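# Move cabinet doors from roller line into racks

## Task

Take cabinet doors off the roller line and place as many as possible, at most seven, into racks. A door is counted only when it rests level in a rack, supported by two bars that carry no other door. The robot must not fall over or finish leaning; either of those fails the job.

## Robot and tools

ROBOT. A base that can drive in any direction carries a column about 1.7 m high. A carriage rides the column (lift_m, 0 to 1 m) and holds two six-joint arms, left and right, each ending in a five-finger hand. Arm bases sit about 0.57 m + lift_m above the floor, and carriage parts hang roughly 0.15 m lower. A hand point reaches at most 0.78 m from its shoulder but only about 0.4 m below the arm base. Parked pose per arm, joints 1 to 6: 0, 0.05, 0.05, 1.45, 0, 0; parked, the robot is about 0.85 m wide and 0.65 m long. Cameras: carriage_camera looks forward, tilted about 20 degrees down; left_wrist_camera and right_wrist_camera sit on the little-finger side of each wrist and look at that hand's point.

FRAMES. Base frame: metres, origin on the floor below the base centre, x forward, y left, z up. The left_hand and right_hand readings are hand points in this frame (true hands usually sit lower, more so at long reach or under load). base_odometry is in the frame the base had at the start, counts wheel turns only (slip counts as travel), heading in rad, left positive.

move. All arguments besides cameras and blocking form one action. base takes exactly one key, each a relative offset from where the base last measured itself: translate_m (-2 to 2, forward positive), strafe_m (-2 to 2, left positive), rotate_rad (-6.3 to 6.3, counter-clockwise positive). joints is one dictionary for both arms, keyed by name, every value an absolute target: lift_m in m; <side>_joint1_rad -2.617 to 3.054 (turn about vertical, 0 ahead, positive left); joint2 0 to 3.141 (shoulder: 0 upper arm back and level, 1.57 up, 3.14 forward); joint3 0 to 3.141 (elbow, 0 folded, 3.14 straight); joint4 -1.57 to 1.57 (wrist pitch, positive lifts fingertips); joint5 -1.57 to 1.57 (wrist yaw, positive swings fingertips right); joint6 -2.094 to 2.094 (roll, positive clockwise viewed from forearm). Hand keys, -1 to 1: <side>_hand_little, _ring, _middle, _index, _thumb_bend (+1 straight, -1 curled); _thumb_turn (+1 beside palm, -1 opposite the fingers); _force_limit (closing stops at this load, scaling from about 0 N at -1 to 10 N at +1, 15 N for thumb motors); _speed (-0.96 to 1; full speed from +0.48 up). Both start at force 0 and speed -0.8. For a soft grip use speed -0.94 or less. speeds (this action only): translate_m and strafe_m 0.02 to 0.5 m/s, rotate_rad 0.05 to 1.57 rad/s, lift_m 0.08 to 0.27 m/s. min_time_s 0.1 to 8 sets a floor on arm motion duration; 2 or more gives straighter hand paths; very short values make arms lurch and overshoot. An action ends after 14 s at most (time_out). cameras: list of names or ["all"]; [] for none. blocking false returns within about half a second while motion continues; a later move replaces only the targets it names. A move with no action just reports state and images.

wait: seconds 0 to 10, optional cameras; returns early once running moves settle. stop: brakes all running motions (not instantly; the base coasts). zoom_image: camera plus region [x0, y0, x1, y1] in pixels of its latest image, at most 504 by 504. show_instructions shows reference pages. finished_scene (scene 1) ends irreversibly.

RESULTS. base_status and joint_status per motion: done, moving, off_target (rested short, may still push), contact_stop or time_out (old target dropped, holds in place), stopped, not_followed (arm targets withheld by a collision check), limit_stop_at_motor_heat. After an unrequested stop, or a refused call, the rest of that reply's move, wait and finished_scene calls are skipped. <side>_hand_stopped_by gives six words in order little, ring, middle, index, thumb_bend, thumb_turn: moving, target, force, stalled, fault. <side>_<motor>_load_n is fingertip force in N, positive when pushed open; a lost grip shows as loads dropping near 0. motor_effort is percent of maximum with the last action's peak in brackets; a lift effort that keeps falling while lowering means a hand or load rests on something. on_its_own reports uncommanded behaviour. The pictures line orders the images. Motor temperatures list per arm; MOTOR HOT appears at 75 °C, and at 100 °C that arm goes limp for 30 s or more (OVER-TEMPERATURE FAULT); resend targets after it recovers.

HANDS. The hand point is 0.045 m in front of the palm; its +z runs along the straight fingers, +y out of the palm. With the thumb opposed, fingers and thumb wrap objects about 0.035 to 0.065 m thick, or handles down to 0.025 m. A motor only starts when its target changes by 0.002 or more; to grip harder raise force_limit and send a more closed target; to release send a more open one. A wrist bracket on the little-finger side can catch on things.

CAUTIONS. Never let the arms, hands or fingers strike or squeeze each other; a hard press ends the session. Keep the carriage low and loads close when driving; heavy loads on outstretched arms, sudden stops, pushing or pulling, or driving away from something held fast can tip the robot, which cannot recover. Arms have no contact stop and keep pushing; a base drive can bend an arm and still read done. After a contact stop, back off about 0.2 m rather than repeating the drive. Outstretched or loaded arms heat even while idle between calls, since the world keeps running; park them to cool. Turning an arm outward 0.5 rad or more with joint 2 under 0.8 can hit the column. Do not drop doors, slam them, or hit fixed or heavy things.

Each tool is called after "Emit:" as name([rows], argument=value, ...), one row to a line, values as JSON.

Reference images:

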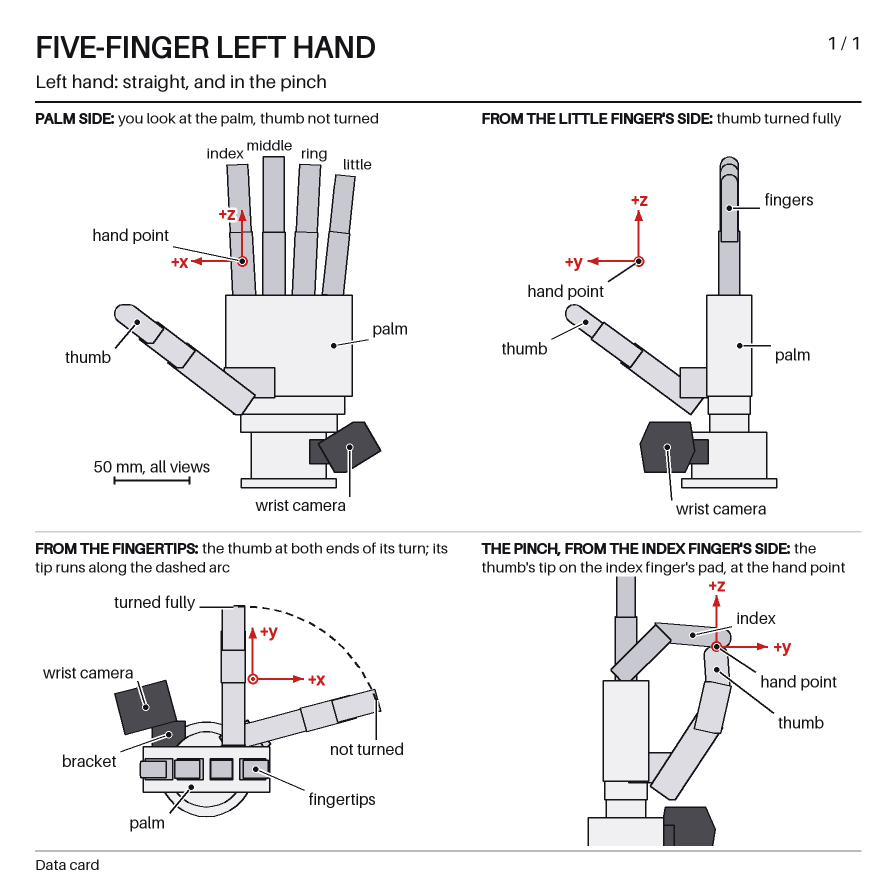

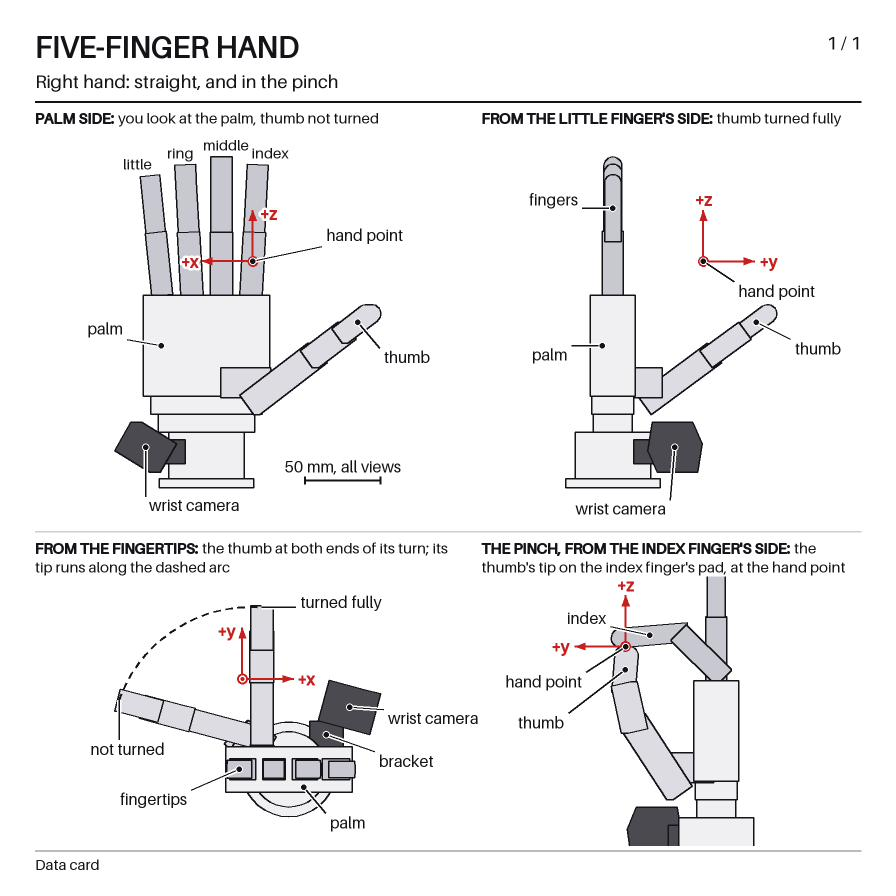

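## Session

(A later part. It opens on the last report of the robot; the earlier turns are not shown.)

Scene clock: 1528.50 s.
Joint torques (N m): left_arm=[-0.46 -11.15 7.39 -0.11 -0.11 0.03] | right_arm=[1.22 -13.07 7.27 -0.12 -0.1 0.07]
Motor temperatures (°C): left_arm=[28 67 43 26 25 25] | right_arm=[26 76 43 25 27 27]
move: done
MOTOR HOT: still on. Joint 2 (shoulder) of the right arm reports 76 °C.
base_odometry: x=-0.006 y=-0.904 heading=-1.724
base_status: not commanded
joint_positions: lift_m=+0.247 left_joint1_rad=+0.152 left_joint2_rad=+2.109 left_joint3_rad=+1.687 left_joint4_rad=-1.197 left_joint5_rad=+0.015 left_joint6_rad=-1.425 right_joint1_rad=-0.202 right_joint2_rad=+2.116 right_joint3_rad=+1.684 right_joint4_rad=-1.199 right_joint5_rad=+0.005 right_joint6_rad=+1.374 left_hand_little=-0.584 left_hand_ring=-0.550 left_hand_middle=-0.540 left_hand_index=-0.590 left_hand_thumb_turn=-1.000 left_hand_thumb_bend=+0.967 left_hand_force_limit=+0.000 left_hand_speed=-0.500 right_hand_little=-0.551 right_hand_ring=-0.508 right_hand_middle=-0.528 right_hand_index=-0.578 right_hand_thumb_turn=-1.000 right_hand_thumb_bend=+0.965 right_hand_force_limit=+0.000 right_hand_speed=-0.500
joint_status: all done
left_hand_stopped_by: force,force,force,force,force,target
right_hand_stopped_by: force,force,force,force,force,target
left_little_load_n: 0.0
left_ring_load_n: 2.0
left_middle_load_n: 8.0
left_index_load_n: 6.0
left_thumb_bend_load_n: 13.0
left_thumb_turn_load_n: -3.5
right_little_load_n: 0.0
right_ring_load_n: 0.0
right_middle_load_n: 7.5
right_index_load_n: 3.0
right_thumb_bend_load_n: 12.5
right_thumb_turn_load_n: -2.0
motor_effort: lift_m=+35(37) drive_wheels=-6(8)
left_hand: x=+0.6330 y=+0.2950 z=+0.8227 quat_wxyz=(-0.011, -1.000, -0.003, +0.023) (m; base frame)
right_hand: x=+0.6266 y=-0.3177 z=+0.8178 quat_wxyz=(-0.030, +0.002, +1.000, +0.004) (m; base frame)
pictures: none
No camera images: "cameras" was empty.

Emit:
move(joints={"lift_m": 0.241, "left_hand_index": 1, "left_hand_middle": 1, "left_hand_ring": 1, "left_hand_little": 1, "right_hand_index": 1, "right_hand_middle": 1, "right_hand_ring": 1, "right_hand_little": 1, "left_hand_thumb_bend": 1, "right_hand_thumb_bend": 1}, speeds={"lift_m": 0.08}, cameras=[])

Emit:
move(joints={"lift_m": 0.261}, speeds={"lift_m": 0.08}, cameras=["carriage_camera"])

Emit:
move(joints={"left_joint1_rad": 0.5, "left_joint5_rad": 0, "left_joint6_rad": -1.07, "right_joint1_rad": -0.5, "right_joint5_rad": 0, "right_joint6_rad": 1.07}, min_time_s=1.0, cameras=[])

Emit:
move(base={"translate_m": -1.031}, joints={"left_joint2_rad": 1.0, "left_joint3_rad": 0.6, "left_joint4_rad": -1.17, "right_joint2_rad": 1.0, "right_joint3_rad": 0.6, "right_joint4_rad": -1.17}, cameras=["carriage_camera"])

Emit:
move(base={"rotate_rad": 1.594}, joints={"lift_m": 0.155}, cameras=[])

Emit:
move(base={"translate_m": 1.0}, cameras=["carriage_camera"])

Emit:
zoom_image(camera="carriage_camera", region=[300, 180, 600, 380])

Scene clock: 1546.43 s.
Joint torques (N m): left_arm=[-0.5 -10.54 6.42 0.05 -0.19 0.02] | right_arm=[1.24 -12.11 6.72 -0.03 -0.02 0.05]
Motor temperatures (°C): left_arm=[28 67 43 25 25 25] | right_arm=[26 73 44 25 27 27]
move: done
MOTOR HOT: cleared for the motors of the right arm.
base_odometry: x=-0.006 y=-0.904 heading=-1.724
base_status: not commanded
joint_positions: lift_m=+0.241 left_joint1_rad=+0.152 left_joint2_rad=+2.102 left_joint3_rad=+1.697 left_joint4_rad=-1.212 left_joint5_rad=+0.021 left_joint6_rad=-1.424 right_joint1_rad=-0.203 right_joint2_rad=+2.106 right_joint3_rad=+1.690 right_joint4_rad=-1.209 right_joint5_rad=+0.000 right_joint6_rad=+1.375 left_hand_little=+1.000 left_hand_ring=+1.000 left_hand_middle=+1.000 left_hand_index=+1.000 left_hand_thumb_turn=-1.000 left_hand_thumb_bend=+1.000 left_hand_force_limit=+0.000 left_hand_speed=-0.500 right_hand_little=+1.000 right_hand_ring=+1.000 right_hand_middle=+1.000 right_hand_index=+1.000 right_hand_thumb_turn=-1.000 right_hand_thumb_bend=+1.000 right_hand_force_limit=+0.000 right_hand_speed=-0.500
joint_status: all done
left_hand_stopped_by: target,target,target,target,target,target
right_hand_stopped_by: target,target,target,target,target,target
left_little_load_n: 0.0
left_ring_load_n: 0.0
left_middle_load_n: 0.0
left_index_load_n: 0.0
left_thumb_bend_load_n: 0.5
left_thumb_turn_load_n: 0.0
right_little_load_n: 0.0
right_ring_load_n: 0.0
right_middle_load_n: 0.0
right_index_load_n: 0.0
right_thumb_bend_load_n: 0.5
right_thumb_turn_load_n: -0.5
motor_effort: lift_m=+34(35) drive_wheels=+4(7)
left_hand: x=+0.6330 y=+0.2942 z=+0.8224 quat_wxyz=(-0.014, -1.000, -0.003, +0.021) (m; base frame)
right_hand: x=+0.6270 y=-0.3171 z=+0.8175 quat_wxyz=(-0.027, +0.004, +1.000, +0.005) (m; base frame)
pictures: none
No camera images: "cameras" was empty.

Scene clock: 1547.07 s.
Joint torques (N m): left_arm=[-0.47 -10.44 6.42 0.07 -0.13 0.01] | right_arm=[1.2 -12.1 6.69 0.01 -0.05 0.06]
Motor temperatures (°C): left_arm=[28 67 43 25 25 25] | right_arm=[26 73 44 25 27 27]
move: done
base_odometry: x=-0.006 y=-0.904 heading=-1.724
base_status: not commanded
joint_positions: lift_m=+0.261 left_joint1_rad=+0.152 left_joint2_rad=+2.102 left_joint3_rad=+1.697 left_joint4_rad=-1.213 left_joint5_rad=+0.016 left_joint6_rad=-1.424 right_joint1_rad=-0.202 right_joint2_rad=+2.106 right_joint3_rad=+1.690 right_joint4_rad=-1.214 right_joint5_rad=+0.003 right_joint6_rad=+1.375 left_hand_little=+1.000 left_hand_ring=+1.000 left_hand_middle=+1.000 left_hand_index=+1.000 left_hand_thumb_turn=-1.000 left_hand_thumb_bend=+1.000 left_hand_force_limit=+0.000 left_hand_speed=-0.500 right_hand_little=+1.000 right_hand_ring=+1.000 right_hand_middle=+1.000 right_hand_index=+1.000 right_hand_thumb_turn=-1.000 right_hand_thumb_bend=+1.000 right_hand_force_limit=+0.000 right_hand_speed=-0.500
joint_status: all done
left_hand_stopped_by: target,target,target,target,target,target
right_hand_stopped_by: target,target,target,target,target,target
left_little_load_n: 0.0
left_ring_load_n: 0.0
left_middle_load_n: 0.0
left_index_load_n: 0.0
left_thumb_bend_load_n: 0.0
left_thumb_turn_load_n: 0.0
right_little_load_n: 0.0
right_ring_load_n: 0.0
right_middle_load_n: 0.0
right_index_load_n: 0.0
right_thumb_bend_load_n: 0.0
right_thumb_turn_load_n: 0.0
motor_effort: lift_m=+35(43) drive_wheels=+4(7)
left_hand: x=+0.6324 y=+0.2950 z=+0.8419 quat_wxyz=(-0.011, -1.000, -0.003, +0.022) (m; base frame)
right_hand: x=+0.6255 y=-0.3173 z=+0.8372 quat_wxyz=(-0.030, +0.003, +1.000, +0.004) (m; base frame)
pictures: carriage_camera
camera_calibration:
carriage_camera: T_world_to_cam=[[0.023089, -0.999299, 0.0294547, -0.0395309], [-0.334028, -0.0354805, -0.941895, 1.2045], [0.94228, 0.0119088, -0.334613, 0.280113], [0, 0, 0, 1]] pos_world=[0.139305, -0.000102592, 1.22941]

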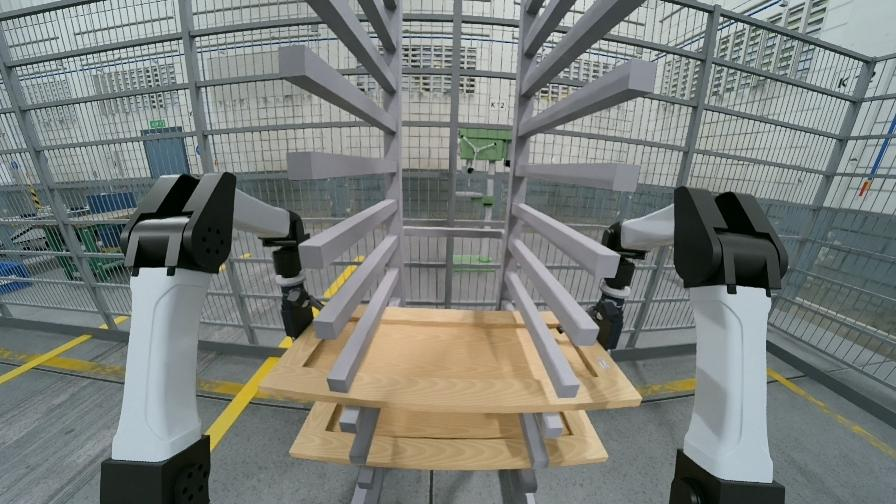

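Scene clock: 1548.50 s.
Joint torques (N m): left_arm=[0.58 -10.45 6.45 0.05 -0.08 0.15] | right_arm=[-0.44 -12.08 6.68 0 -0.05 -0.11]
Motor temperatures (°C): left_arm=[28 67 43 25 25 25] | right_arm=[26 73 44 25 27 27]
move: done
base_odometry: x=-0.006 y=-0.904 heading=-1.724
base_status: not commanded
joint_positions: lift_m=+0.261 left_joint1_rad=+0.495 left_joint2_rad=+2.102 left_joint3_rad=+1.697 left_joint4_rad=-1.213 left_joint5_rad=+0.011 left_joint6_rad=-1.078 right_joint1_rad=-0.495 right_joint2_rad=+2.106 right_joint3_rad=+1.690 right_joint4_rad=-1.215 right_joint5_rad=+0.003 right_joint6_rad=+1.081 left_hand_little=+1.000 left_hand_ring=+1.000 left_hand_middle=+1.000 left_hand_index=+1.000 left_hand_thumb_turn=-1.000 left_hand_thumb_bend=+1.000 left_hand_force_limit=+0.000 left_hand_speed=-0.500 right_hand_little=+1.000 right_hand_ring=+1.000 right_hand_middle=+1.000 right_hand_index=+1.000 right_hand_thumb_turn=-1.000 right_hand_thumb_bend=+1.000 right_hand_force_limit=+0.000 right_hand_speed=-0.500
joint_status: all done
left_hand_stopped_by: target,target,target,target,target,target
right_hand_stopped_by: target,target,target,target,target,target
left_little_load_n: 0.0
left_ring_load_n: 0.0
left_middle_load_n: 0.0
left_index_load_n: 0.0
left_thumb_bend_load_n: 0.0
left_thumb_turn_load_n: 0.0
right_little_load_n: 0.0
right_ring_load_n: 0.0
right_middle_load_n: 0.0
right_index_load_n: 0.0
right_thumb_bend_load_n: 0.0
right_thumb_turn_load_n: 0.0
motor_effort: lift_m=+36(36) drive_wheels=+4(4)
left_hand: x=+0.5904 y=+0.4223 z=+0.8427 quat_wxyz=(-0.016, -1.000, -0.002, +0.018) (m; base frame)
right_hand: x=+0.5864 y=-0.4231 z=+0.8384 quat_wxyz=(-0.028, +0.002, +1.000, +0.013) (m; base frame)
pictures: none
No camera images: "cameras" was empty.

Scene clock: 1552.90 s.
Joint torques (N m): left_arm=[0.55 -1.48 5.19 0.42 -0.06 0.17] | right_arm=[-0.44 -1.36 4.98 0.29 -0.06 -0.1]
Motor temperatures (°C): left_arm=[28 66 43 26 25 25] | right_arm=[26 71 43 25 27 27]
move: done
base_odometry: x=+0.152 y=+0.115 heading=-1.725
base_status: done
joint_positions: lift_m=+0.261 left_joint1_rad=+0.496 left_joint2_rad=+1.006 left_joint3_rad=+0.612 left_joint4_rad=-1.184 left_joint5_rad=+0.010 left_joint6_rad=-1.076 right_joint1_rad=-0.495 right_joint2_rad=+1.006 right_joint3_rad=+0.610 right_joint4_rad=-1.176 right_joint5_rad=+0.003 right_joint6_rad=+1.079 left_hand_little=+1.000 left_hand_ring=+1.000 left_hand_middle=+1.000 left_hand_index=+1.000 left_hand_thumb_turn=-1.000 left_hand_thumb_bend=+1.000 left_hand_force_limit=+0.000 left_hand_speed=-0.500 right_hand_little=+1.000 right_hand_ring=+1.000 right_hand_middle=+1.000 right_hand_index=+1.000 right_hand_thumb_turn=-1.000 right_hand_thumb_bend=+1.000 right_hand_force_limit=+0.000 right_hand_speed=-0.500
joint_status: all done
left_hand_stopped_by: target,target,target,target,target,target
right_hand_stopped_by: target,target,target,target,target,target
left_little_load_n: 0.0
left_ring_load_n: 0.0
left_middle_load_n: 0.0
left_index_load_n: 0.0
left_thumb_bend_load_n: 0.0
left_thumb_turn_load_n: 0.0
right_little_load_n: 0.0
right_ring_load_n: 0.0
right_middle_load_n: 0.0
right_index_load_n: 0.0
right_thumb_bend_load_n: 0.0
right_thumb_turn_load_n: 0.0
motor_effort: lift_m=+35(37) drive_wheels=-6(21)
left_hand: x=+0.3579 y=+0.2971 z=+0.8401 quat_wxyz=(-0.006, -1.000, -0.001, +0.001) (m; base frame)
right_hand: x=+0.3582 y=-0.2999 z=+0.8389 quat_wxyz=(-0.001, +0.002, +1.000, -0.001) (m; base frame)
pictures: carriage_camera
camera_calibration:
carriage_camera: T_world_to_cam=[[0.023089, -0.999299, 0.0294547, -0.0395279], [-0.334028, -0.0354805, -0.941895, 1.20441], [0.94228, 0.0119088, -0.334613, 0.280079], [0, 0, 0, 1]] pos_world=[0.139305, -0.000102592, 1.22931]

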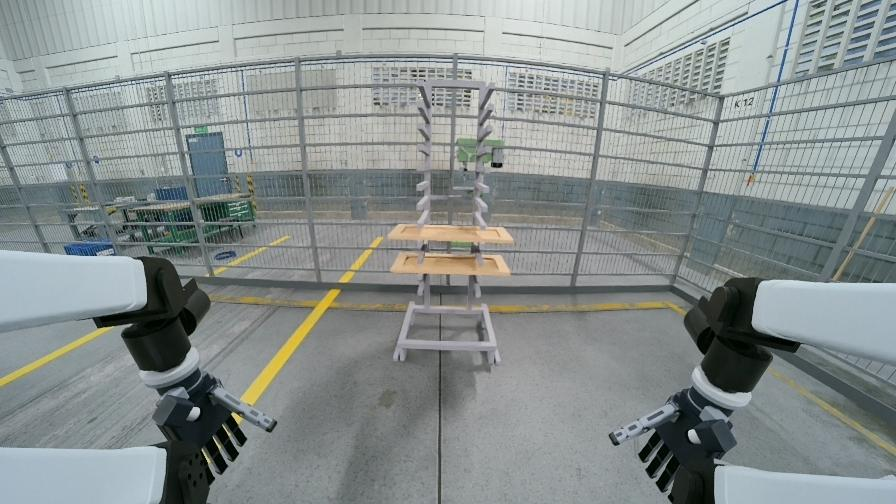

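Scene clock: 1556.03 s.
Joint torques (N m): left_arm=[0.54 -1.35 5.7 0.35 -0.06 0.16] | right_arm=[-0.42 -1.07 5.5 0.24 -0.03 -0.1]
Motor temperatures (°C): left_arm=[28 65 42 26 25 25] | right_arm=[26 69 43 25 27 27]
move: done
base_odometry: x=+0.152 y=+0.115 heading=-0.131
base_status: done
joint_positions: lift_m=+0.155 left_joint1_rad=+0.496 left_joint2_rad=+1.006 left_joint3_rad=+0.607 left_joint4_rad=-1.176 left_joint5_rad=+0.009 left_joint6_rad=-1.076 right_joint1_rad=-0.495 right_joint2_rad=+1.003 right_joint3_rad=+0.605 right_joint4_rad=-1.170 right_joint5_rad=+0.003 right_joint6_rad=+1.079 left_hand_little=+1.000 left_hand_ring=+1.000 left_hand_middle=+1.000 left_hand_index=+1.000 left_hand_thumb_turn=-1.000 left_hand_thumb_bend=+1.000 left_hand_force_limit=+0.000 left_hand_speed=-0.500 right_hand_little=+1.000 right_hand_ring=+1.000 right_hand_middle=+1.000 right_hand_index=+1.000 right_hand_thumb_turn=-1.000 right_hand_thumb_bend=+1.000 right_hand_force_limit=+0.000 right_hand_speed=-0.500
joint_status: all done
left_hand_stopped_by: target,target,target,target,target,target
right_hand_stopped_by: target,target,target,target,target,target
left_little_load_n: 0.0
left_ring_load_n: 0.0
left_middle_load_n: 0.0
left_index_load_n: 0.0
left_thumb_bend_load_n: 0.0
left_thumb_turn_load_n: 0.0
right_little_load_n: -0.5
right_ring_load_n: 0.0
right_middle_load_n: 0.0
right_index_load_n: 0.0
right_thumb_bend_load_n: 0.0
right_thumb_turn_load_n: 0.0
motor_effort: lift_m=+36(39) drive_wheels=+3(14)
left_hand: x=+0.3583 y=+0.2974 z=+0.7329 quat_wxyz=(-0.005, -1.000, -0.001, +0.000) (m; base frame)
right_hand: x=+0.3585 y=-0.3000 z=+0.7318 quat_wxyz=(+0.000, +0.002, +1.000, -0.002) (m; base frame)
pictures: none
No camera images: "cameras" was empty.

Scene clock: 1560.33 s.
Joint torques (N m): left_arm=[0.61 -1.39 5.64 0.35 -0.07 0.14] | right_arm=[-0.47 -1.13 5.53 0.24 -0.05 -0.09]
Motor temperatures (°C): left_arm=[28 64 42 26 25 25] | right_arm=[26 67 43 25 27 27]
move: done
base_odometry: x=+1.143 y=-0.015 heading=-0.130
base_status: done
joint_positions: lift_m=+0.155 left_joint1_rad=+0.496 left_joint2_rad=+1.006 left_joint3_rad=+0.607 left_joint4_rad=-1.176 left_joint5_rad=+0.009 left_joint6_rad=-1.076 right_joint1_rad=-0.495 right_joint2_rad=+1.003 right_joint3_rad=+0.605 right_joint4_rad=-1.170 right_joint5_rad=+0.003 right_joint6_rad=+1.079 left_hand_little=+1.000 left_hand_ring=+1.000 left_hand_middle=+1.000 left_hand_index=+1.000 left_hand_thumb_turn=-1.000 left_hand_thumb_bend=+1.000 left_hand_force_limit=+0.000 left_hand_speed=-0.500 right_hand_little=+1.000 right_hand_ring=+1.000 right_hand_middle=+1.000 right_hand_index=+1.000 right_hand_thumb_turn=-1.000 right_hand_thumb_bend=+1.000 right_hand_force_limit=+0.000 right_hand_speed=-0.500
joint_status: not commanded
left_hand_stopped_by: target,target,target,target,target,target
right_hand_stopped_by: target,target,target,target,target,target
left_little_load_n: 0.0
left_ring_load_n: -0.5
left_middle_load_n: 0.0
left_index_load_n: 0.0
left_thumb_bend_load_n: 0.0
left_thumb_turn_load_n: 0.0
right_little_load_n: 0.0
right_ring_load_n: 0.0
right_middle_load_n: 0.0
right_index_load_n: -0.5
right_thumb_bend_load_n: 0.0
right_thumb_turn_load_n: 0.0
motor_effort: lift_m=+36(38) drive_wheels=-7(22)
left_hand: x=+0.3584 y=+0.2975 z=+0.7329 quat_wxyz=(-0.005, -1.000, -0.001, +0.000) (m; base frame)
right_hand: x=+0.3585 y=-0.3000 z=+0.7318 quat_wxyz=(+0.000, +0.002, +1.000, -0.002) (m; base frame)
pictures: carriage_camera
camera_calibration:
carriage_camera: T_world_to_cam=[[0.023089, -0.999299, 0.0294547, -0.0364057], [-0.334028, -0.0354805, -0.941895, 1.10457], [0.94228, 0.0119088, -0.334613, 0.24461], [0, 0, 0, 1]] pos_world=[0.139305, -0.000102592, 1.12331]

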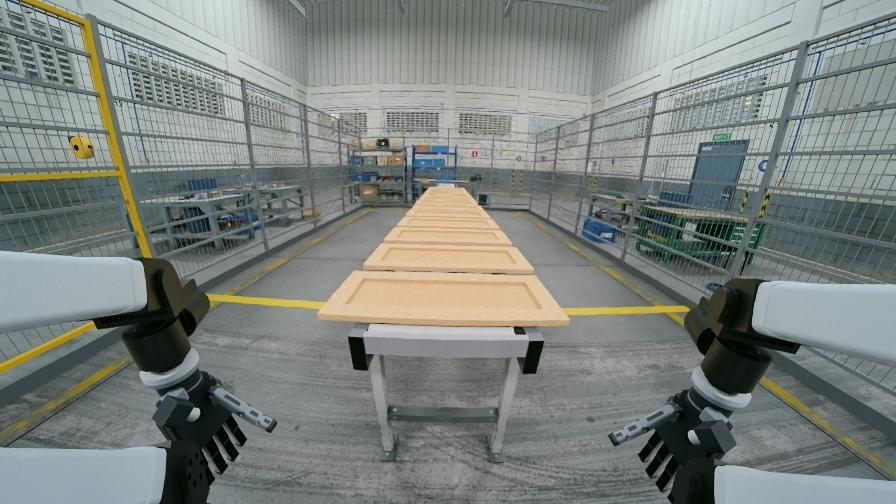

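Scaled by 1.680 from the camera's 896x504 image, which has a finer 1280x720 frame.

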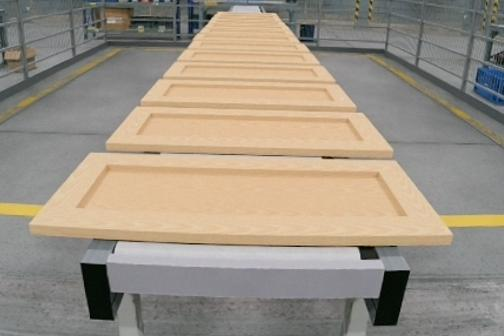

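Emit:
move(base={"rotate_rad": 0.018}, joints={"lift_m": 0.146, "left_joint2_rad": 2.1, "left_joint3_rad": 1.7, "left_joint4_rad": -1.17, "right_joint2_rad": 2.09, "right_joint3_rad": 1.7, "right_joint4_rad": -1.17}, cameras=[])

Emit:
move(base={"translate_m": 0.267}, speeds={"translate_m": 0.25}, cameras=["carriage_camera"])

Emit:
zoom_image(camera="carriage_camera", region=[240, 270, 640, 490])

Scene clock: 1571.87 s.
Joint torques (N m): left_arm=[0.58 -8.18 8.36 0.24 -0.09 0.14] | right_arm=[-0.43 -9.66 8.47 0.14 -0.05 -0.09]
Motor temperatures (°C): left_arm=[28 61 42 26 25 25] | right_arm=[26 63 42 25 27 27]
move: done
base_odometry: x=+1.143 y=-0.015 heading=-0.113
base_status: done
joint_positions: lift_m=+0.146 left_joint1_rad=+0.496 left_joint2_rad=+2.078 left_joint3_rad=+1.680 left_joint4_rad=-1.167 left_joint5_rad=+0.009 left_joint6_rad=-1.076 right_joint1_rad=-0.495 right_joint2_rad=+2.081 right_joint3_rad=+1.672 right_joint4_rad=-1.162 right_joint5_rad=+0.003 right_joint6_rad=+1.079 left_hand_little=+1.000 left_hand_ring=+1.000 left_hand_middle=+1.000 left_hand_index=+1.000 left_hand_thumb_turn=-1.000 left_hand_thumb_bend=+1.000 left_hand_force_limit=+0.000 left_hand_speed=-0.500 right_hand_little=+1.000 right_hand_ring=+1.000 right_hand_middle=+1.000 right_hand_index=+1.000 right_hand_thumb_turn=-1.000 right_hand_thumb_bend=+1.000 right_hand_force_limit=+0.000 right_hand_speed=-0.500
joint_status: all done
left_hand_stopped_by: target,target,target,target,target,target
right_hand_stopped_by: target,target,target,target,target,target
left_little_load_n: 0.0
left_ring_load_n: 0.0
left_middle_load_n: 0.0
left_index_load_n: 0.0
left_thumb_bend_load_n: 0.0
left_thumb_turn_load_n: 0.0
right_little_load_n: 0.0
right_ring_load_n: 0.0
right_middle_load_n: 0.0
right_index_load_n: 0.0
right_thumb_bend_load_n: 0.0
right_thumb_turn_load_n: 0.0
motor_effort: lift_m=+37(38) drive_wheels=-6(9)
left_hand: x=+0.5979 y=+0.4272 z=+0.7319 quat_wxyz=(-0.002, -1.000, -0.001, -0.005) (m; base frame)
right_hand: x=+0.5959 y=-0.4282 z=+0.7281 quat_wxyz=(-0.001, +0.002, +1.000, -0.001) (m; base frame)
pictures: none
No camera images: "cameras" was empty.

Scene clock: 1574.23 s.
Joint torques (N m): left_arm=[0.57 -8.29 8.31 0.25 -0.06 0.18] | right_arm=[-0.34 -9.65 8.46 0.17 -0.05 -0.1]
Motor temperatures (°C): left_arm=[28 61 42 26 25 25] | right_arm=[26 63 43 25 27 27]
move: done
base_odometry: x=+1.409 y=-0.045 heading=-0.112
base_status: done
joint_positions: lift_m=+0.146 left_joint1_rad=+0.496 left_joint2_rad=+2.078 left_joint3_rad=+1.680 left_joint4_rad=-1.167 left_joint5_rad=+0.009 left_joint6_rad=-1.076 right_joint1_rad=-0.496 right_joint2_rad=+2.081 right_joint3_rad=+1.672 right_joint4_rad=-1.165 right_joint5_rad=+0.003 right_joint6_rad=+1.079 left_hand_little=+1.000 left_hand_ring=+1.000 left_hand_middle=+1.000 left_hand_index=+1.000 left_hand_thumb_turn=-1.000 left_hand_thumb_bend=+1.000 left_hand_force_limit=+0.000 left_hand_speed=-0.500 right_hand_little=+1.000 right_hand_ring=+1.000 right_hand_middle=+1.000 right_hand_index=+1.000 right_hand_thumb_turn=-1.000 right_hand_thumb_bend=+1.000 right_hand_force_limit=+0.000 right_hand_speed=-0.500
joint_status: not commanded
left_hand_stopped_by: target,target,target,target,target,target
right_hand_stopped_by: target,target,target,target,target,target
left_little_load_n: 0.0
left_ring_load_n: -0.5
left_middle_load_n: 0.0
left_index_load_n: 0.0
left_thumb_bend_load_n: 0.0
left_thumb_turn_load_n: 0.0
right_little_load_n: 0.0
right_ring_load_n: 0.0
right_middle_load_n: 0.0
right_index_load_n: 0.0
right_thumb_bend_load_n: 0.0
right_thumb_turn_load_n: 0.0
motor_effort: lift_m=+36(37) drive_wheels=-7(20)
left_hand: x=+0.5979 y=+0.4272 z=+0.7319 quat_wxyz=(-0.002, -1.000, -0.001, -0.005) (m; base frame)
right_hand: x=+0.5951 y=-0.4283 z=+0.7281 quat_wxyz=(-0.002, +0.002, +1.000, -0.001) (m; base frame)
pictures: carriage_camera
camera_calibration:
carriage_camera: T_world_to_cam=[[0.023089, -0.999299, 0.0294547, -0.0361406], [-0.334028, -0.0354805, -0.941895, 1.09609], [0.94228, 0.0119088, -0.334613, 0.241599], [0, 0, 0, 1]] pos_world=[0.139305, -0.000102592, 1.11431]

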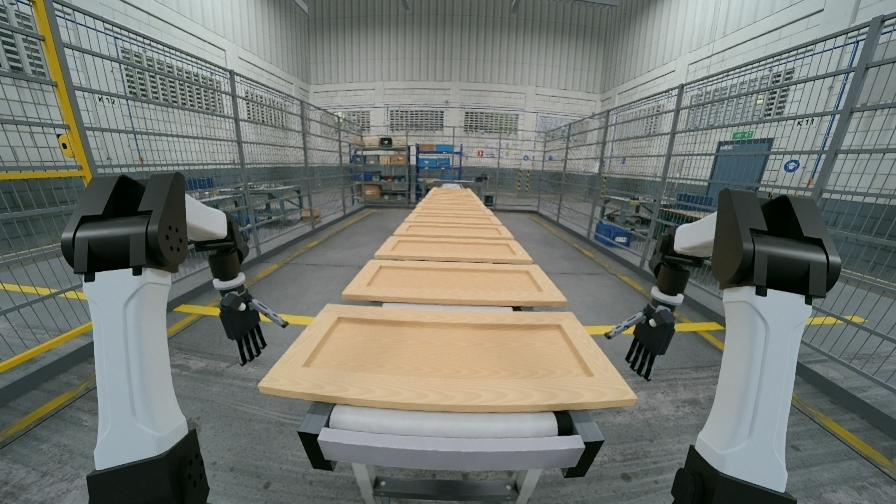

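Scaled by 1.260 from the camera's 896x504 image, which has a finer 1280x720 frame.

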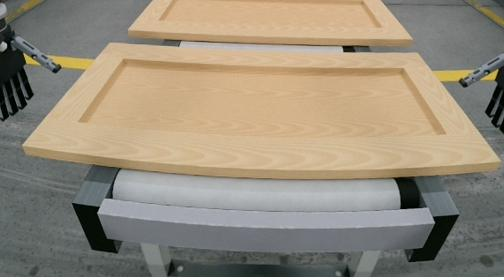

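Emit:
move(joints={"lift_m": 0.141, "left_joint1_rad": 0.165, "left_joint6_rad": -1.405, "right_joint1_rad": -0.177, "right_joint6_rad": 1.393}, min_time_s=2, cameras=["left_wrist_camera", "right_wrist_camera"])

Emit:
move(joints={"lift_m": 0.136, "left_hand_index": -0.6, "left_hand_middle": -0.6, "left_hand_ring": -0.6, "left_hand_little": -0.6, "right_hand_index": -0.6, "right_hand_middle": -0.6, "right_hand_ring": -0.6, "right_hand_little": -0.6}, cameras=[])

Emit:
move(joints={"left_hand_index": -0.65, "left_hand_middle": -0.65, "left_hand_ring": -0.65, "left_hand_little": -0.65, "right_hand_index": -0.65, "right_hand_middle": -0.65, "right_hand_ring": -0.65, "right_hand_little": -0.65, "left_hand_thumb_bend": 0.3, "right_hand_thumb_bend": 0.3}, cameras=[])

Emit:
move(joints={"lift_m": 0.25}, speeds={"lift_m": 0.12}, cameras=["carriage_camera"])

Emit:
move(base={"rotate_rad": -0.018}, speeds={"rotate_rad": 0.3}, cameras=[])

Scene clock: 1591.80 s.
Joint torques (N m): left_arm=[-0.35 -8.58 7.86 0.27 -0.08 -0.02] | right_arm=[0.61 -9.96 8.05 0.18 -0.05 0.11]
Motor temperatures (°C): left_arm=[28 63 42 26 25 25] | right_arm=[26 64 43 25 27 27]
move: done
base_odometry: x=+1.409 y=-0.045 heading=-0.112
base_status: not commanded
joint_positions: lift_m=+0.141 left_joint1_rad=+0.172 left_joint2_rad=+2.081 left_joint3_rad=+1.684 left_joint4_rad=-1.167 left_joint5_rad=+0.009 left_joint6_rad=-1.397 right_joint1_rad=-0.183 right_joint2_rad=+2.084 right_joint3_rad=+1.677 right_joint4_rad=-1.167 right_joint5_rad=+0.003 right_joint6_rad=+1.383 left_hand_little=+1.000 left_hand_ring=+1.000 left_hand_middle=+1.000 left_hand_index=+1.000 left_hand_thumb_turn=-1.000 left_hand_thumb_bend=+1.000 left_hand_force_limit=+0.000 left_hand_speed=-0.500 right_hand_little=+1.000 right_hand_ring=+1.000 right_hand_middle=+1.000 right_hand_index=+1.000 right_hand_thumb_turn=-1.000 right_hand_thumb_bend=+1.000 right_hand_force_limit=+0.000 right_hand_speed=-0.500
joint_status: all done
left_hand_stopped_by: target,target,target,target,target,target
right_hand_stopped_by: target,target,target,target,target,target
left_little_load_n: 0.0
left_ring_load_n: 0.0
left_middle_load_n: 0.0
left_index_load_n: 0.0
left_thumb_bend_load_n: 0.0
left_thumb_turn_load_n: 0.0
right_little_load_n: 0.0
right_ring_load_n: 0.0
right_middle_load_n: 0.0
right_index_load_n: 0.0
right_thumb_bend_load_n: 0.0
right_thumb_turn_load_n: 0.0
motor_effort: lift_m=+36(37) drive_wheels=+4(7)
left_hand: x=+0.6405 y=+0.3056 z=+0.7270 quat_wxyz=(-0.004, -1.000, +0.001, -0.004) (m; base frame)
right_hand: x=+0.6366 y=-0.3115 z=+0.7230 quat_wxyz=(-0.002, -0.002, +1.000, -0.001) (m; base frame)
pictures: left_wrist_camera, right_wrist_camera
camera_calibration:
left_wrist_camera: T_world_to_cam=[[0.239763, 0.969939, -0.0416307, -0.41748], [0.81073, -0.176449, 0.558196, -0.876883], [0.53407, -0.167586, -0.828664, 0.425583], [0, 0, 0, 1]] pos_world=[0.58372, 0.321527, 0.824758]
right_wrist_camera: T_world_to_cam=[[-0.244101, 0.969628, -0.0153927, 0.473258], [0.808892, 0.21234, 0.548275, -0.845557], [0.534891, 0.121383, -0.836156, 0.419295], [0, 0, 0, 1]] pos_world=[0.57521, -0.330234, 0.821479]

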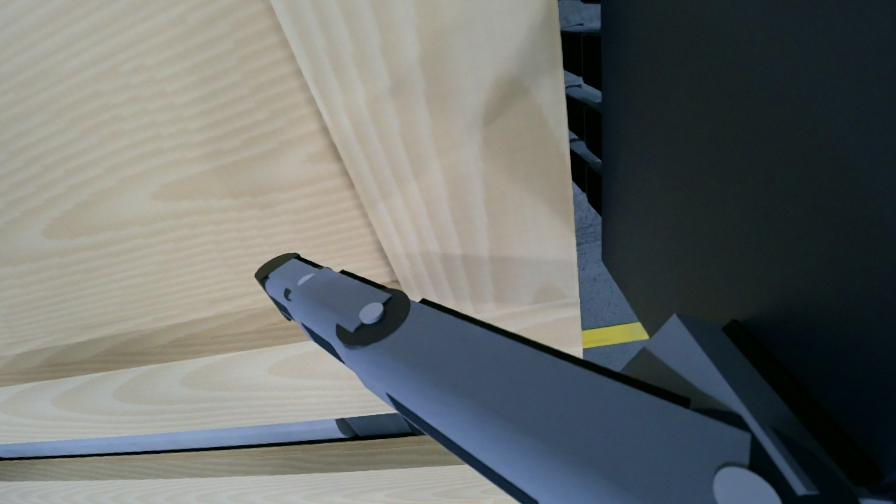

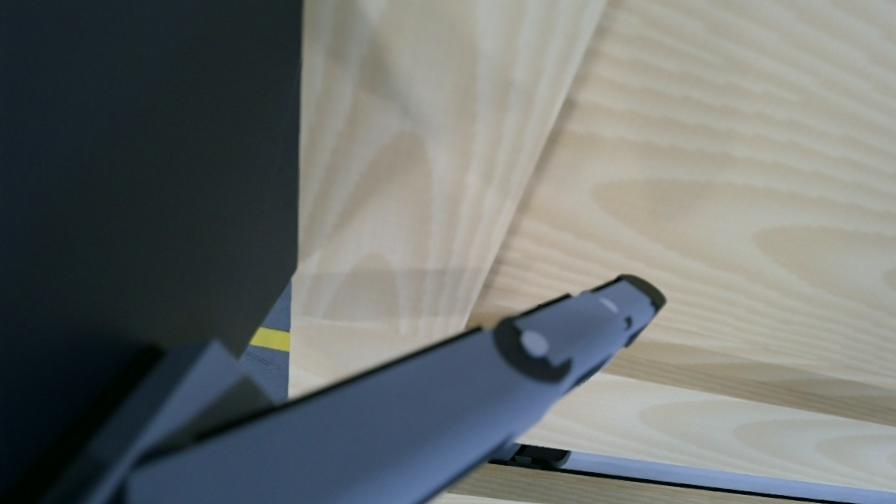

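Scene clock: 1593.37 s.
Joint torques (N m): left_arm=[0.03 -9.8 7.64 0.23 0.01 0.05] | right_arm=[0.53 -11.67 7.5 0.1 -0.16 0.05]
Motor temperatures (°C): left_arm=[28 63 42 26 25 25] | right_arm=[26 64 43 25 27 27]
move: off_target
base_odometry: x=+1.409 y=-0.045 heading=-0.112
base_status: not commanded
joint_positions: lift_m=+0.136 left_joint1_rad=+0.169 left_joint2_rad=+2.095 left_joint3_rad=+1.687 left_joint4_rad=-1.160 left_joint5_rad=+0.006 left_joint6_rad=-1.401 right_joint1_rad=-0.182 right_joint2_rad=+2.102 right_joint3_rad=+1.683 right_joint4_rad=-1.160 right_joint5_rad=+0.013 right_joint6_rad=+1.388 left_hand_little=-0.598 left_hand_ring=-0.540 left_hand_middle=-0.514 left_hand_index=-0.587 left_hand_thumb_turn=-1.000 left_hand_thumb_bend=+1.001 left_hand_force_limit=+0.000 left_hand_speed=-0.500 right_hand_little=-0.556 right_hand_ring=-0.512 right_hand_middle=-0.511 right_hand_index=-0.583 right_hand_thumb_turn=-1.000 right_hand_thumb_bend=+1.000 right_hand_force_limit=+0.000 right_hand_speed=-0.500
joint_status: left_hand_ring off_target (ended at -0.540, target -0.600); left_hand_middle off_target (ended at -0.514, target -0.600); right_hand_little off_target (ended at -0.556, target -0.600); right_hand_ring off_target (ended at -0.512, target -0.600); right_hand_middle off_target (ended at -0.511, target -0.600); the others done
left_hand_stopped_by: force,force,force,force,target,target
right_hand_stopped_by: force,force,force,force,target,target
left_little_load_n: 7.5
left_ring_load_n: 2.5
left_middle_load_n: 0.0
left_index_load_n: 9.0
left_thumb_bend_load_n: 1.5
left_thumb_turn_load_n: -1.0
right_little_load_n: 3.0
right_ring_load_n: 0.5
right_middle_load_n: 3.0
right_index_load_n: 10.0
right_thumb_bend_load_n: 1.0
right_thumb_turn_load_n: 0.0
motor_effort: lift_m=+36(38) drive_wheels=+4(7)
left_hand: x=+0.6421 y=+0.3050 z=+0.7171 quat_wxyz=(-0.003, -1.000, +0.000, -0.002) (m; base frame)
right_hand: x=+0.6388 y=-0.3136 z=+0.7119 quat_wxyz=(-0.005, +0.000, +1.000, -0.006) (m; base frame)
pictures: none
No camera images: "cameras" was empty.

Scene clock: 1594.67 s.
Joint torques (N m): left_arm=[-0.2 -10.11 7.53 0.43 -0.02 0.06] | right_arm=[0.7 -11.84 7.41 0.33 -0.14 0.06]
Motor temperatures (°C): left_arm=[28 63 42 26 25 25] | right_arm=[26 64 43 25 27 27]
move: off_target
base_odometry: x=+1.409 y=-0.045 heading=-0.112
base_status: not commanded
joint_positions: lift_m=+0.136 left_joint1_rad=+0.171 left_joint2_rad=+2.097 left_joint3_rad=+1.687 left_joint4_rad=-1.194 left_joint5_rad=+0.008 left_joint6_rad=-1.399 right_joint1_rad=-0.184 right_joint2_rad=+2.104 right_joint3_rad=+1.683 right_joint4_rad=-1.191 right_joint5_rad=+0.009 right_joint6_rad=+1.387 left_hand_little=-0.599 left_hand_ring=-0.567 left_hand_middle=-0.545 left_hand_index=-0.588 left_hand_thumb_turn=-1.000 left_hand_thumb_bend=+0.986 left_hand_force_limit=+0.000 left_hand_speed=-0.500 right_hand_little=-0.595 right_hand_ring=-0.551 right_hand_middle=-0.538 right_hand_index=-0.584 right_hand_thumb_turn=-1.000 right_hand_thumb_bend=+0.986 right_hand_force_limit=+0.000 right_hand_speed=-0.500
joint_status: left_hand_little off_target (ended at -0.599, target -0.650); left_hand_ring off_target (ended at -0.567, target -0.650); left_hand_middle off_target (ended at -0.545, target -0.650); left_hand_index off_target (ended at -0.588, target -0.650); left_hand_thumb_bend off_target (ended at +0.986, target +0.300); right_hand_little off_target (ended at -0.595, target -0.650); right_hand_ring off_target (ended at -0.551, target -0.650); right_hand_middle off_target (ended at -0.538, target -0.650); right_hand_index off_target (ended at -0.584, target -0.650); right_hand_thumb_bend off_target (ended at +0.986, target +0.300)
left_hand_stopped_by: force,force,force,force,force,target
right_hand_stopped_by: force,force,force,force,force,target
left_little_load_n: 0.0
left_ring_load_n: 8.0
left_middle_load_n: 10.5
left_index_load_n: 6.0
left_thumb_bend_load_n: 8.5
left_thumb_turn_load_n: -2.0
right_little_load_n: 3.5
right_ring_load_n: 6.0
right_middle_load_n: 9.5
right_index_load_n: 4.0
right_thumb_bend_load_n: 9.0
right_thumb_turn_load_n: -1.5
motor_effort: lift_m=+37(38) drive_wheels=+4(5)
left_hand: x=+0.6329 y=+0.3038 z=+0.7156 quat_wxyz=(-0.007, -1.000, +0.000, +0.016) (m; base frame)
right_hand: x=+0.6305 y=-0.3121 z=+0.7109 quat_wxyz=(-0.021, +0.000, +1.000, -0.001) (m; base frame)
pictures: none
No camera images: "cameras" was empty.

Scene clock: 1596.03 s.
Joint torques (N m): left_arm=[-0.24 -11.22 7.62 0.14 -0.11 0.03] | right_arm=[0.72 -12.96 7.47 0.01 -0.07 0.06]
Motor temperatures (°C): left_arm=[28 63 42 26 25 25] | right_arm=[26 64 43 25 27 27]
move: done
base_odometry: x=+1.409 y=-0.045 heading=-0.112
base_status: not commanded
joint_positions: lift_m=+0.250 left_joint1_rad=+0.171 left_joint2_rad=+2.109 left_joint3_rad=+1.687 left_joint4_rad=-1.157 left_joint5_rad=+0.013 left_joint6_rad=-1.401 right_joint1_rad=-0.184 right_joint2_rad=+2.114 right_joint3_rad=+1.683 right_joint4_rad=-1.149 right_joint5_rad=+0.003 right_joint6_rad=+1.387 left_hand_little=-0.599 left_hand_ring=-0.567 left_hand_middle=-0.545 left_hand_index=-0.588 left_hand_thumb_turn=-1.000 left_hand_thumb_bend=+0.986 left_hand_force_limit=+0.000 left_hand_speed=-0.500 right_hand_little=-0.595 right_hand_ring=-0.551 right_hand_middle=-0.538 right_hand_index=-0.584 right_hand_thumb_turn=-1.000 right_hand_thumb_bend=+0.986 right_hand_force_limit=+0.000 right_hand_speed=-0.500
joint_status: all done
left_hand_stopped_by: force,force,force,force,force,target
right_hand_stopped_by: force,force,force,force,force,target
left_little_load_n: 0.0
left_ring_load_n: 7.0
left_middle_load_n: 10.0
left_index_load_n: 6.0
left_thumb_bend_load_n: 8.5
left_thumb_turn_load_n: -1.5
right_little_load_n: 2.0
right_ring_load_n: 4.0
right_middle_load_n: 9.0
right_index_load_n: 5.0
right_thumb_bend_load_n: 8.5
right_thumb_turn_load_n: -1.5
motor_effort: lift_m=+38(46) drive_wheels=+4(7)
left_hand: x=+0.6418 y=+0.3044 z=+0.8256 quat_wxyz=(-0.007, -1.000, +0.000, +0.003) (m; base frame)
right_hand: x=+0.6407 y=-0.3127 z=+0.8217 quat_wxyz=(-0.005, +0.000, +1.000, +0.000) (m; base frame)
pictures: carriage_camera
camera_calibration:
carriage_camera: T_world_to_cam=[[0.023089, -0.999299, 0.0294547, -0.039201], [-0.334028, -0.0354805, -0.941895, 1.19395], [0.94228, 0.0119088, -0.334613, 0.276365], [0, 0, 0, 1]] pos_world=[0.139305, -0.000102592, 1.21821]

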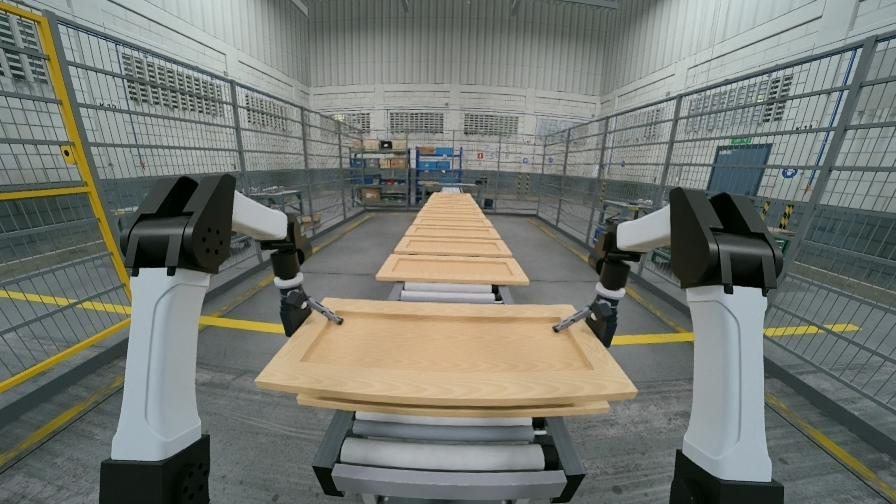

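Scene clock: 1596.63 s.
Joint torques (N m): left_arm=[0.02 -11.15 7.54 0.09 -0.11 0.07] | right_arm=[0.81 -13 7.5 0 -0.07 0.07]
Motor temperatures (°C): left_arm=[28 63 42 26 25 25] | right_arm=[26 65 43 25 27 27]
move: done
base_odometry: x=+1.409 y=-0.044 heading=-0.130
base_status: done
joint_positions: lift_m=+0.250 left_joint1_rad=+0.168 left_joint2_rad=+2.109 left_joint3_rad=+1.687 left_joint4_rad=-1.154 left_joint5_rad=+0.016 left_joint6_rad=-1.404 right_joint1_rad=-0.185 right_joint2_rad=+2.114 right_joint3_rad=+1.683 right_joint4_rad=-1.146 right_joint5_rad=+0.002 right_joint6_rad=+1.387 left_hand_little=-0.599 left_hand_ring=-0.567 left_hand_middle=-0.545 left_hand_index=-0.588 left_hand_thumb_turn=-1.000 left_hand_thumb_bend=+0.986 left_hand_force_limit=+0.000 left_hand_speed=-0.500 right_hand_little=-0.595 right_hand_ring=-0.551 right_hand_middle=-0.538 right_hand_index=-0.584 right_hand_thumb_turn=-1.000 right_hand_thumb_bend=+0.986 right_hand_force_limit=+0.000 right_hand_speed=-0.500
joint_status: not commanded
left_hand_stopped_by: force,force,force,force,force,target
right_hand_stopped_by: force,force,force,force,force,target
left_little_load_n: 0.0
left_ring_load_n: 7.5
left_middle_load_n: 10.5
left_index_load_n: 5.0
left_thumb_bend_load_n: 8.0
left_thumb_turn_load_n: -1.5
right_little_load_n: 2.0
right_ring_load_n: 4.5
right_middle_load_n: 9.5
right_index_load_n: 5.5
right_thumb_bend_load_n: 8.5
right_thumb_turn_load_n: -1.5
motor_effort: lift_m=+39(39) drive_wheels=-7(13)
left_hand: x=+0.6429 y=+0.3030 z=+0.8259 quat_wxyz=(-0.008, -1.000, -0.001, +0.002) (m; base frame)
right_hand: x=+0.6417 y=-0.3133 z=+0.8218 quat_wxyz=(-0.003, +0.001, +1.000, -0.001) (m; base frame)
pictures: none
No camera images: "cameras" was empty.

Emit:
move(base={"translate_m": -1.2745}, joints={"lift_m": 0.478, "left_joint4_rad": -1.235, "right_joint4_rad": -1.235}, speeds={"translate_m": 0.35, "lift_m": 0.1}, cameras=[])

Emit:
move(base={"rotate_rad": -1.592}, speeds={"rotate_rad": 0.7}, cameras=[])

Emit:
move(base={"translate_m": 0.6}, speeds={"translate_m": 0.25}, cameras=["carriage_camera"])

Emit:
zoom_image(camera="carriage_camera", region=[300, 200, 600, 410])

Emit:
zoom_image(camera="carriage_camera", region=[240, 280, 440, 410])

Emit:
zoom_image(camera="carriage_camera", region=[440, 280, 640, 410])

Scene clock: 1616.70 s.
Joint torques (N m): left_arm=[0.03 -11.23 7.49 -0.23 -0.04 0.09] | right_arm=[0.84 -13.08 7.41 -0.3 -0.13 0.05]
Motor temperatures (°C): left_arm=[28 67 42 26 25 25] | right_arm=[26 69 43 25 27 27]
move: off_target
base_odometry: x=+0.145 y=+0.121 heading=-0.130
base_status: done
joint_positions: lift_m=+0.478 left_joint1_rad=+0.169 left_joint2_rad=+2.112 left_joint3_rad=+1.687 left_joint4_rad=-1.194 left_joint5_rad=+0.008 left_joint6_rad=-1.404 right_joint1_rad=-0.185 right_joint2_rad=+2.117 right_joint3_rad=+1.683 right_joint4_rad=-1.191 right_joint5_rad=+0.009 right_joint6_rad=+1.387 left_hand_little=-0.599 left_hand_ring=-0.567 left_hand_middle=-0.545 left_hand_index=-0.588 left_hand_thumb_turn=-1.000 left_hand_thumb_bend=+0.986 left_hand_force_limit=+0.000 left_hand_speed=-0.500 right_hand_little=-0.595 right_hand_ring=-0.551 right_hand_middle=-0.538 right_hand_index=-0.584 right_hand_thumb_turn=-1.000 right_hand_thumb_bend=+0.986 right_hand_force_limit=+0.000 right_hand_speed=-0.500
joint_status: left_joint4_rad off_target (ended at -1.194, target -1.235); right_joint4_rad off_target (ended at -1.190, target -1.235); the others done
left_hand_stopped_by: force,force,force,force,force,target
right_hand_stopped_by: force,force,force,force,force,target
left_little_load_n: 0.0
left_ring_load_n: 7.0
left_middle_load_n: 10.0
left_index_load_n: 6.5
left_thumb_bend_load_n: 8.5
left_thumb_turn_load_n: -2.0
right_little_load_n: 2.0
right_ring_load_n: 4.5
right_middle_load_n: 9.5
right_index_load_n: 5.0
right_thumb_bend_load_n: 9.0
right_thumb_turn_load_n: -2.0
motor_effort: lift_m=+38(47) drive_wheels=-7(21)
left_hand: x=+0.6320 y=+0.3030 z=+1.0519 quat_wxyz=(-0.008, -1.000, -0.001, +0.023) (m; base frame)
right_hand: x=+0.6293 y=-0.3124 z=+1.0477 quat_wxyz=(-0.028, +0.001, +1.000, +0.000) (m; base frame)
pictures: none
No camera images: "cameras" was empty.

Scene clock: 1620.17 s.
Joint torques (N m): left_arm=[-0.28 -11.36 7.47 -0.21 -0.04 0.09] | right_arm=[0.87 -13.15 7.43 -0.31 -0.1 0.06]
Motor temperatures (°C): left_arm=[28 68 42 26 25 25] | right_arm=[26 70 43 25 27 27]
move: done
base_odometry: x=+0.145 y=+0.121 heading=-1.722
base_status: done
joint_positions: lift_m=+0.478 left_joint1_rad=+0.172 left_joint2_rad=+2.112 left_joint3_rad=+1.687 left_joint4_rad=-1.194 left_joint5_rad=+0.008 left_joint6_rad=-1.404 right_joint1_rad=-0.186 right_joint2_rad=+2.117 right_joint3_rad=+1.683 right_joint4_rad=-1.191 right_joint5_rad=+0.006 right_joint6_rad=+1.387 left_hand_little=-0.599 left_hand_ring=-0.567 left_hand_middle=-0.545 left_hand_index=-0.588 left_hand_thumb_turn=-1.000 left_hand_thumb_bend=+0.986 left_hand_force_limit=+0.000 left_hand_speed=-0.500 right_hand_little=-0.595 right_hand_ring=-0.551 right_hand_middle=-0.538 right_hand_index=-0.584 right_hand_thumb_turn=-1.000 right_hand_thumb_bend=+0.986 right_hand_force_limit=+0.000 right_hand_speed=-0.500
joint_status: not commanded
left_hand_stopped_by: force,force,force,force,force,target
right_hand_stopped_by: force,force,force,force,force,target
left_little_load_n: 0.0
left_ring_load_n: 7.0
left_middle_load_n: 10.0
left_index_load_n: 5.5
left_thumb_bend_load_n: 8.0
left_thumb_turn_load_n: -2.5
right_little_load_n: 2.0
right_ring_load_n: 4.5
right_middle_load_n: 9.0
right_index_load_n: 4.0
right_thumb_bend_load_n: 8.5
right_thumb_turn_load_n: -1.5
motor_effort: lift_m=+38(39) drive_wheels=+3(17)
left_hand: x=+0.6318 y=+0.3041 z=+1.0520 quat_wxyz=(-0.008, -1.000, -0.002, +0.023) (m; base frame)
right_hand: x=+0.6294 y=-0.3121 z=+1.0479 quat_wxyz=(-0.027, +0.001, +1.000, +0.002) (m; base frame)
pictures: none
No camera images: "cameras" was empty.

Scene clock: 1623.97 s.
Joint torques (N m): left_arm=[-0.32 -11.25 7.54 -0.2 -0.05 0.07] | right_arm=[0.91 -13.2 7.42 -0.29 -0.1 0.06]
Motor temperatures (°C): left_arm=[28 69 42 26 25 25] | right_arm=[26 70 43 25 27 27]
move: done
base_odometry: x=+0.054 y=-0.472 heading=-1.723
base_status: done
joint_positions: lift_m=+0.478 left_joint1_rad=+0.172 left_joint2_rad=+2.112 left_joint3_rad=+1.687 left_joint4_rad=-1.199 left_joint5_rad=+0.008 left_joint6_rad=-1.403 right_joint1_rad=-0.186 right_joint2_rad=+2.117 right_joint3_rad=+1.683 right_joint4_rad=-1.193 right_joint5_rad=+0.006 right_joint6_rad=+1.387 left_hand_little=-0.599 left_hand_ring=-0.567 left_hand_middle=-0.545 left_hand_index=-0.588 left_hand_thumb_turn=-1.000 left_hand_thumb_bend=+0.986 left_hand_force_limit=+0.000 left_hand_speed=-0.500 right_hand_little=-0.595 right_hand_ring=-0.551 right_hand_middle=-0.538 right_hand_index=-0.584 right_hand_thumb_turn=-1.000 right_hand_thumb_bend=+0.986 right_hand_force_limit=+0.000 right_hand_speed=-0.500
joint_status: not commanded
left_hand_stopped_by: force,force,force,force,force,target
right_hand_stopped_by: force,force,force,force,force,target
left_little_load_n: 0.0
left_ring_load_n: 7.0
left_middle_load_n: 9.5
left_index_load_n: 5.5
left_thumb_bend_load_n: 8.5
left_thumb_turn_load_n: -2.0
right_little_load_n: 2.0
right_ring_load_n: 4.5
right_middle_load_n: 9.0
right_index_load_n: 4.5
right_thumb_bend_load_n: 8.5
right_thumb_turn_load_n: -1.5
motor_effort: lift_m=+38(39) drive_wheels=-7(18)
left_hand: x=+0.6307 y=+0.3039 z=+1.0519 quat_wxyz=(-0.009, -1.000, -0.002, +0.025) (m; base frame)
right_hand: x=+0.6288 y=-0.3120 z=+1.0479 quat_wxyz=(-0.028, +0.001, +1.000, +0.002) (m; base frame)
pictures: carriage_camera
camera_calibration:
carriage_camera: T_world_to_cam=[[0.023089, -0.999299, 0.0294547, -0.0459166], [-0.334028, -0.0354805, -0.941895, 1.40871], [0.94228, 0.0119088, -0.334613, 0.352657], [0, 0, 0, 1]] pos_world=[0.139305, -0.000102592, 1.44621]

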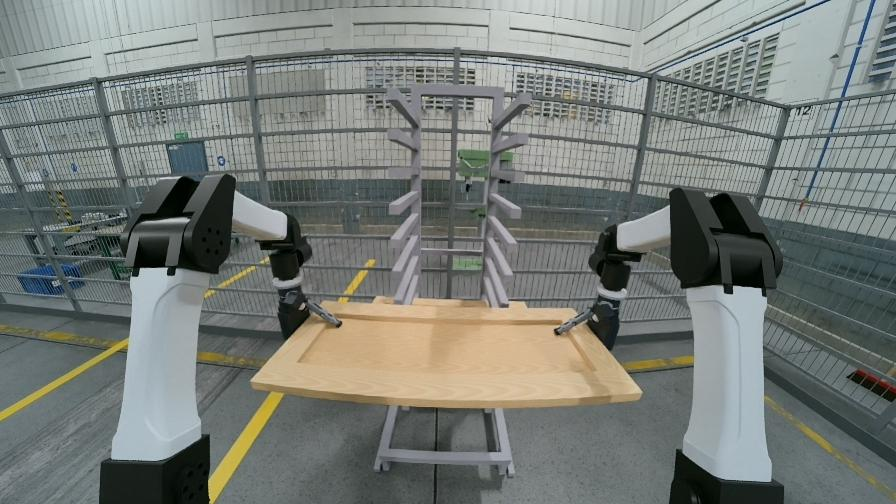

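Scaled by 1.680 from the camera's 896x504 image, which has a finer 1280x720 frame.

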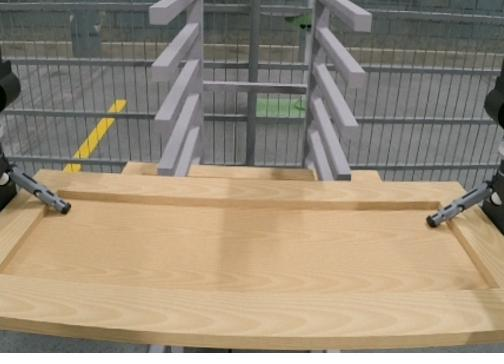

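Scaled by 2.520 from the camera's 896x504 image, which has a finer 1280x720 frame.

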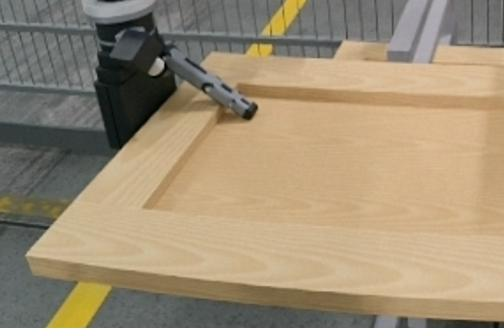

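Scaled by 2.520 from the camera's 896x504 image, which has a finer 1280x720 frame.

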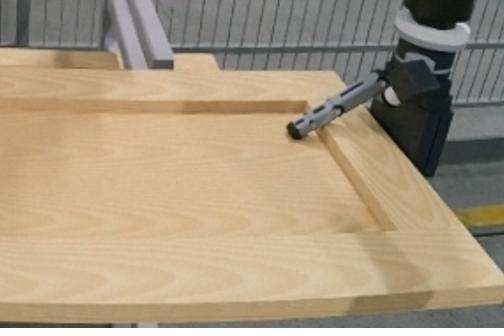

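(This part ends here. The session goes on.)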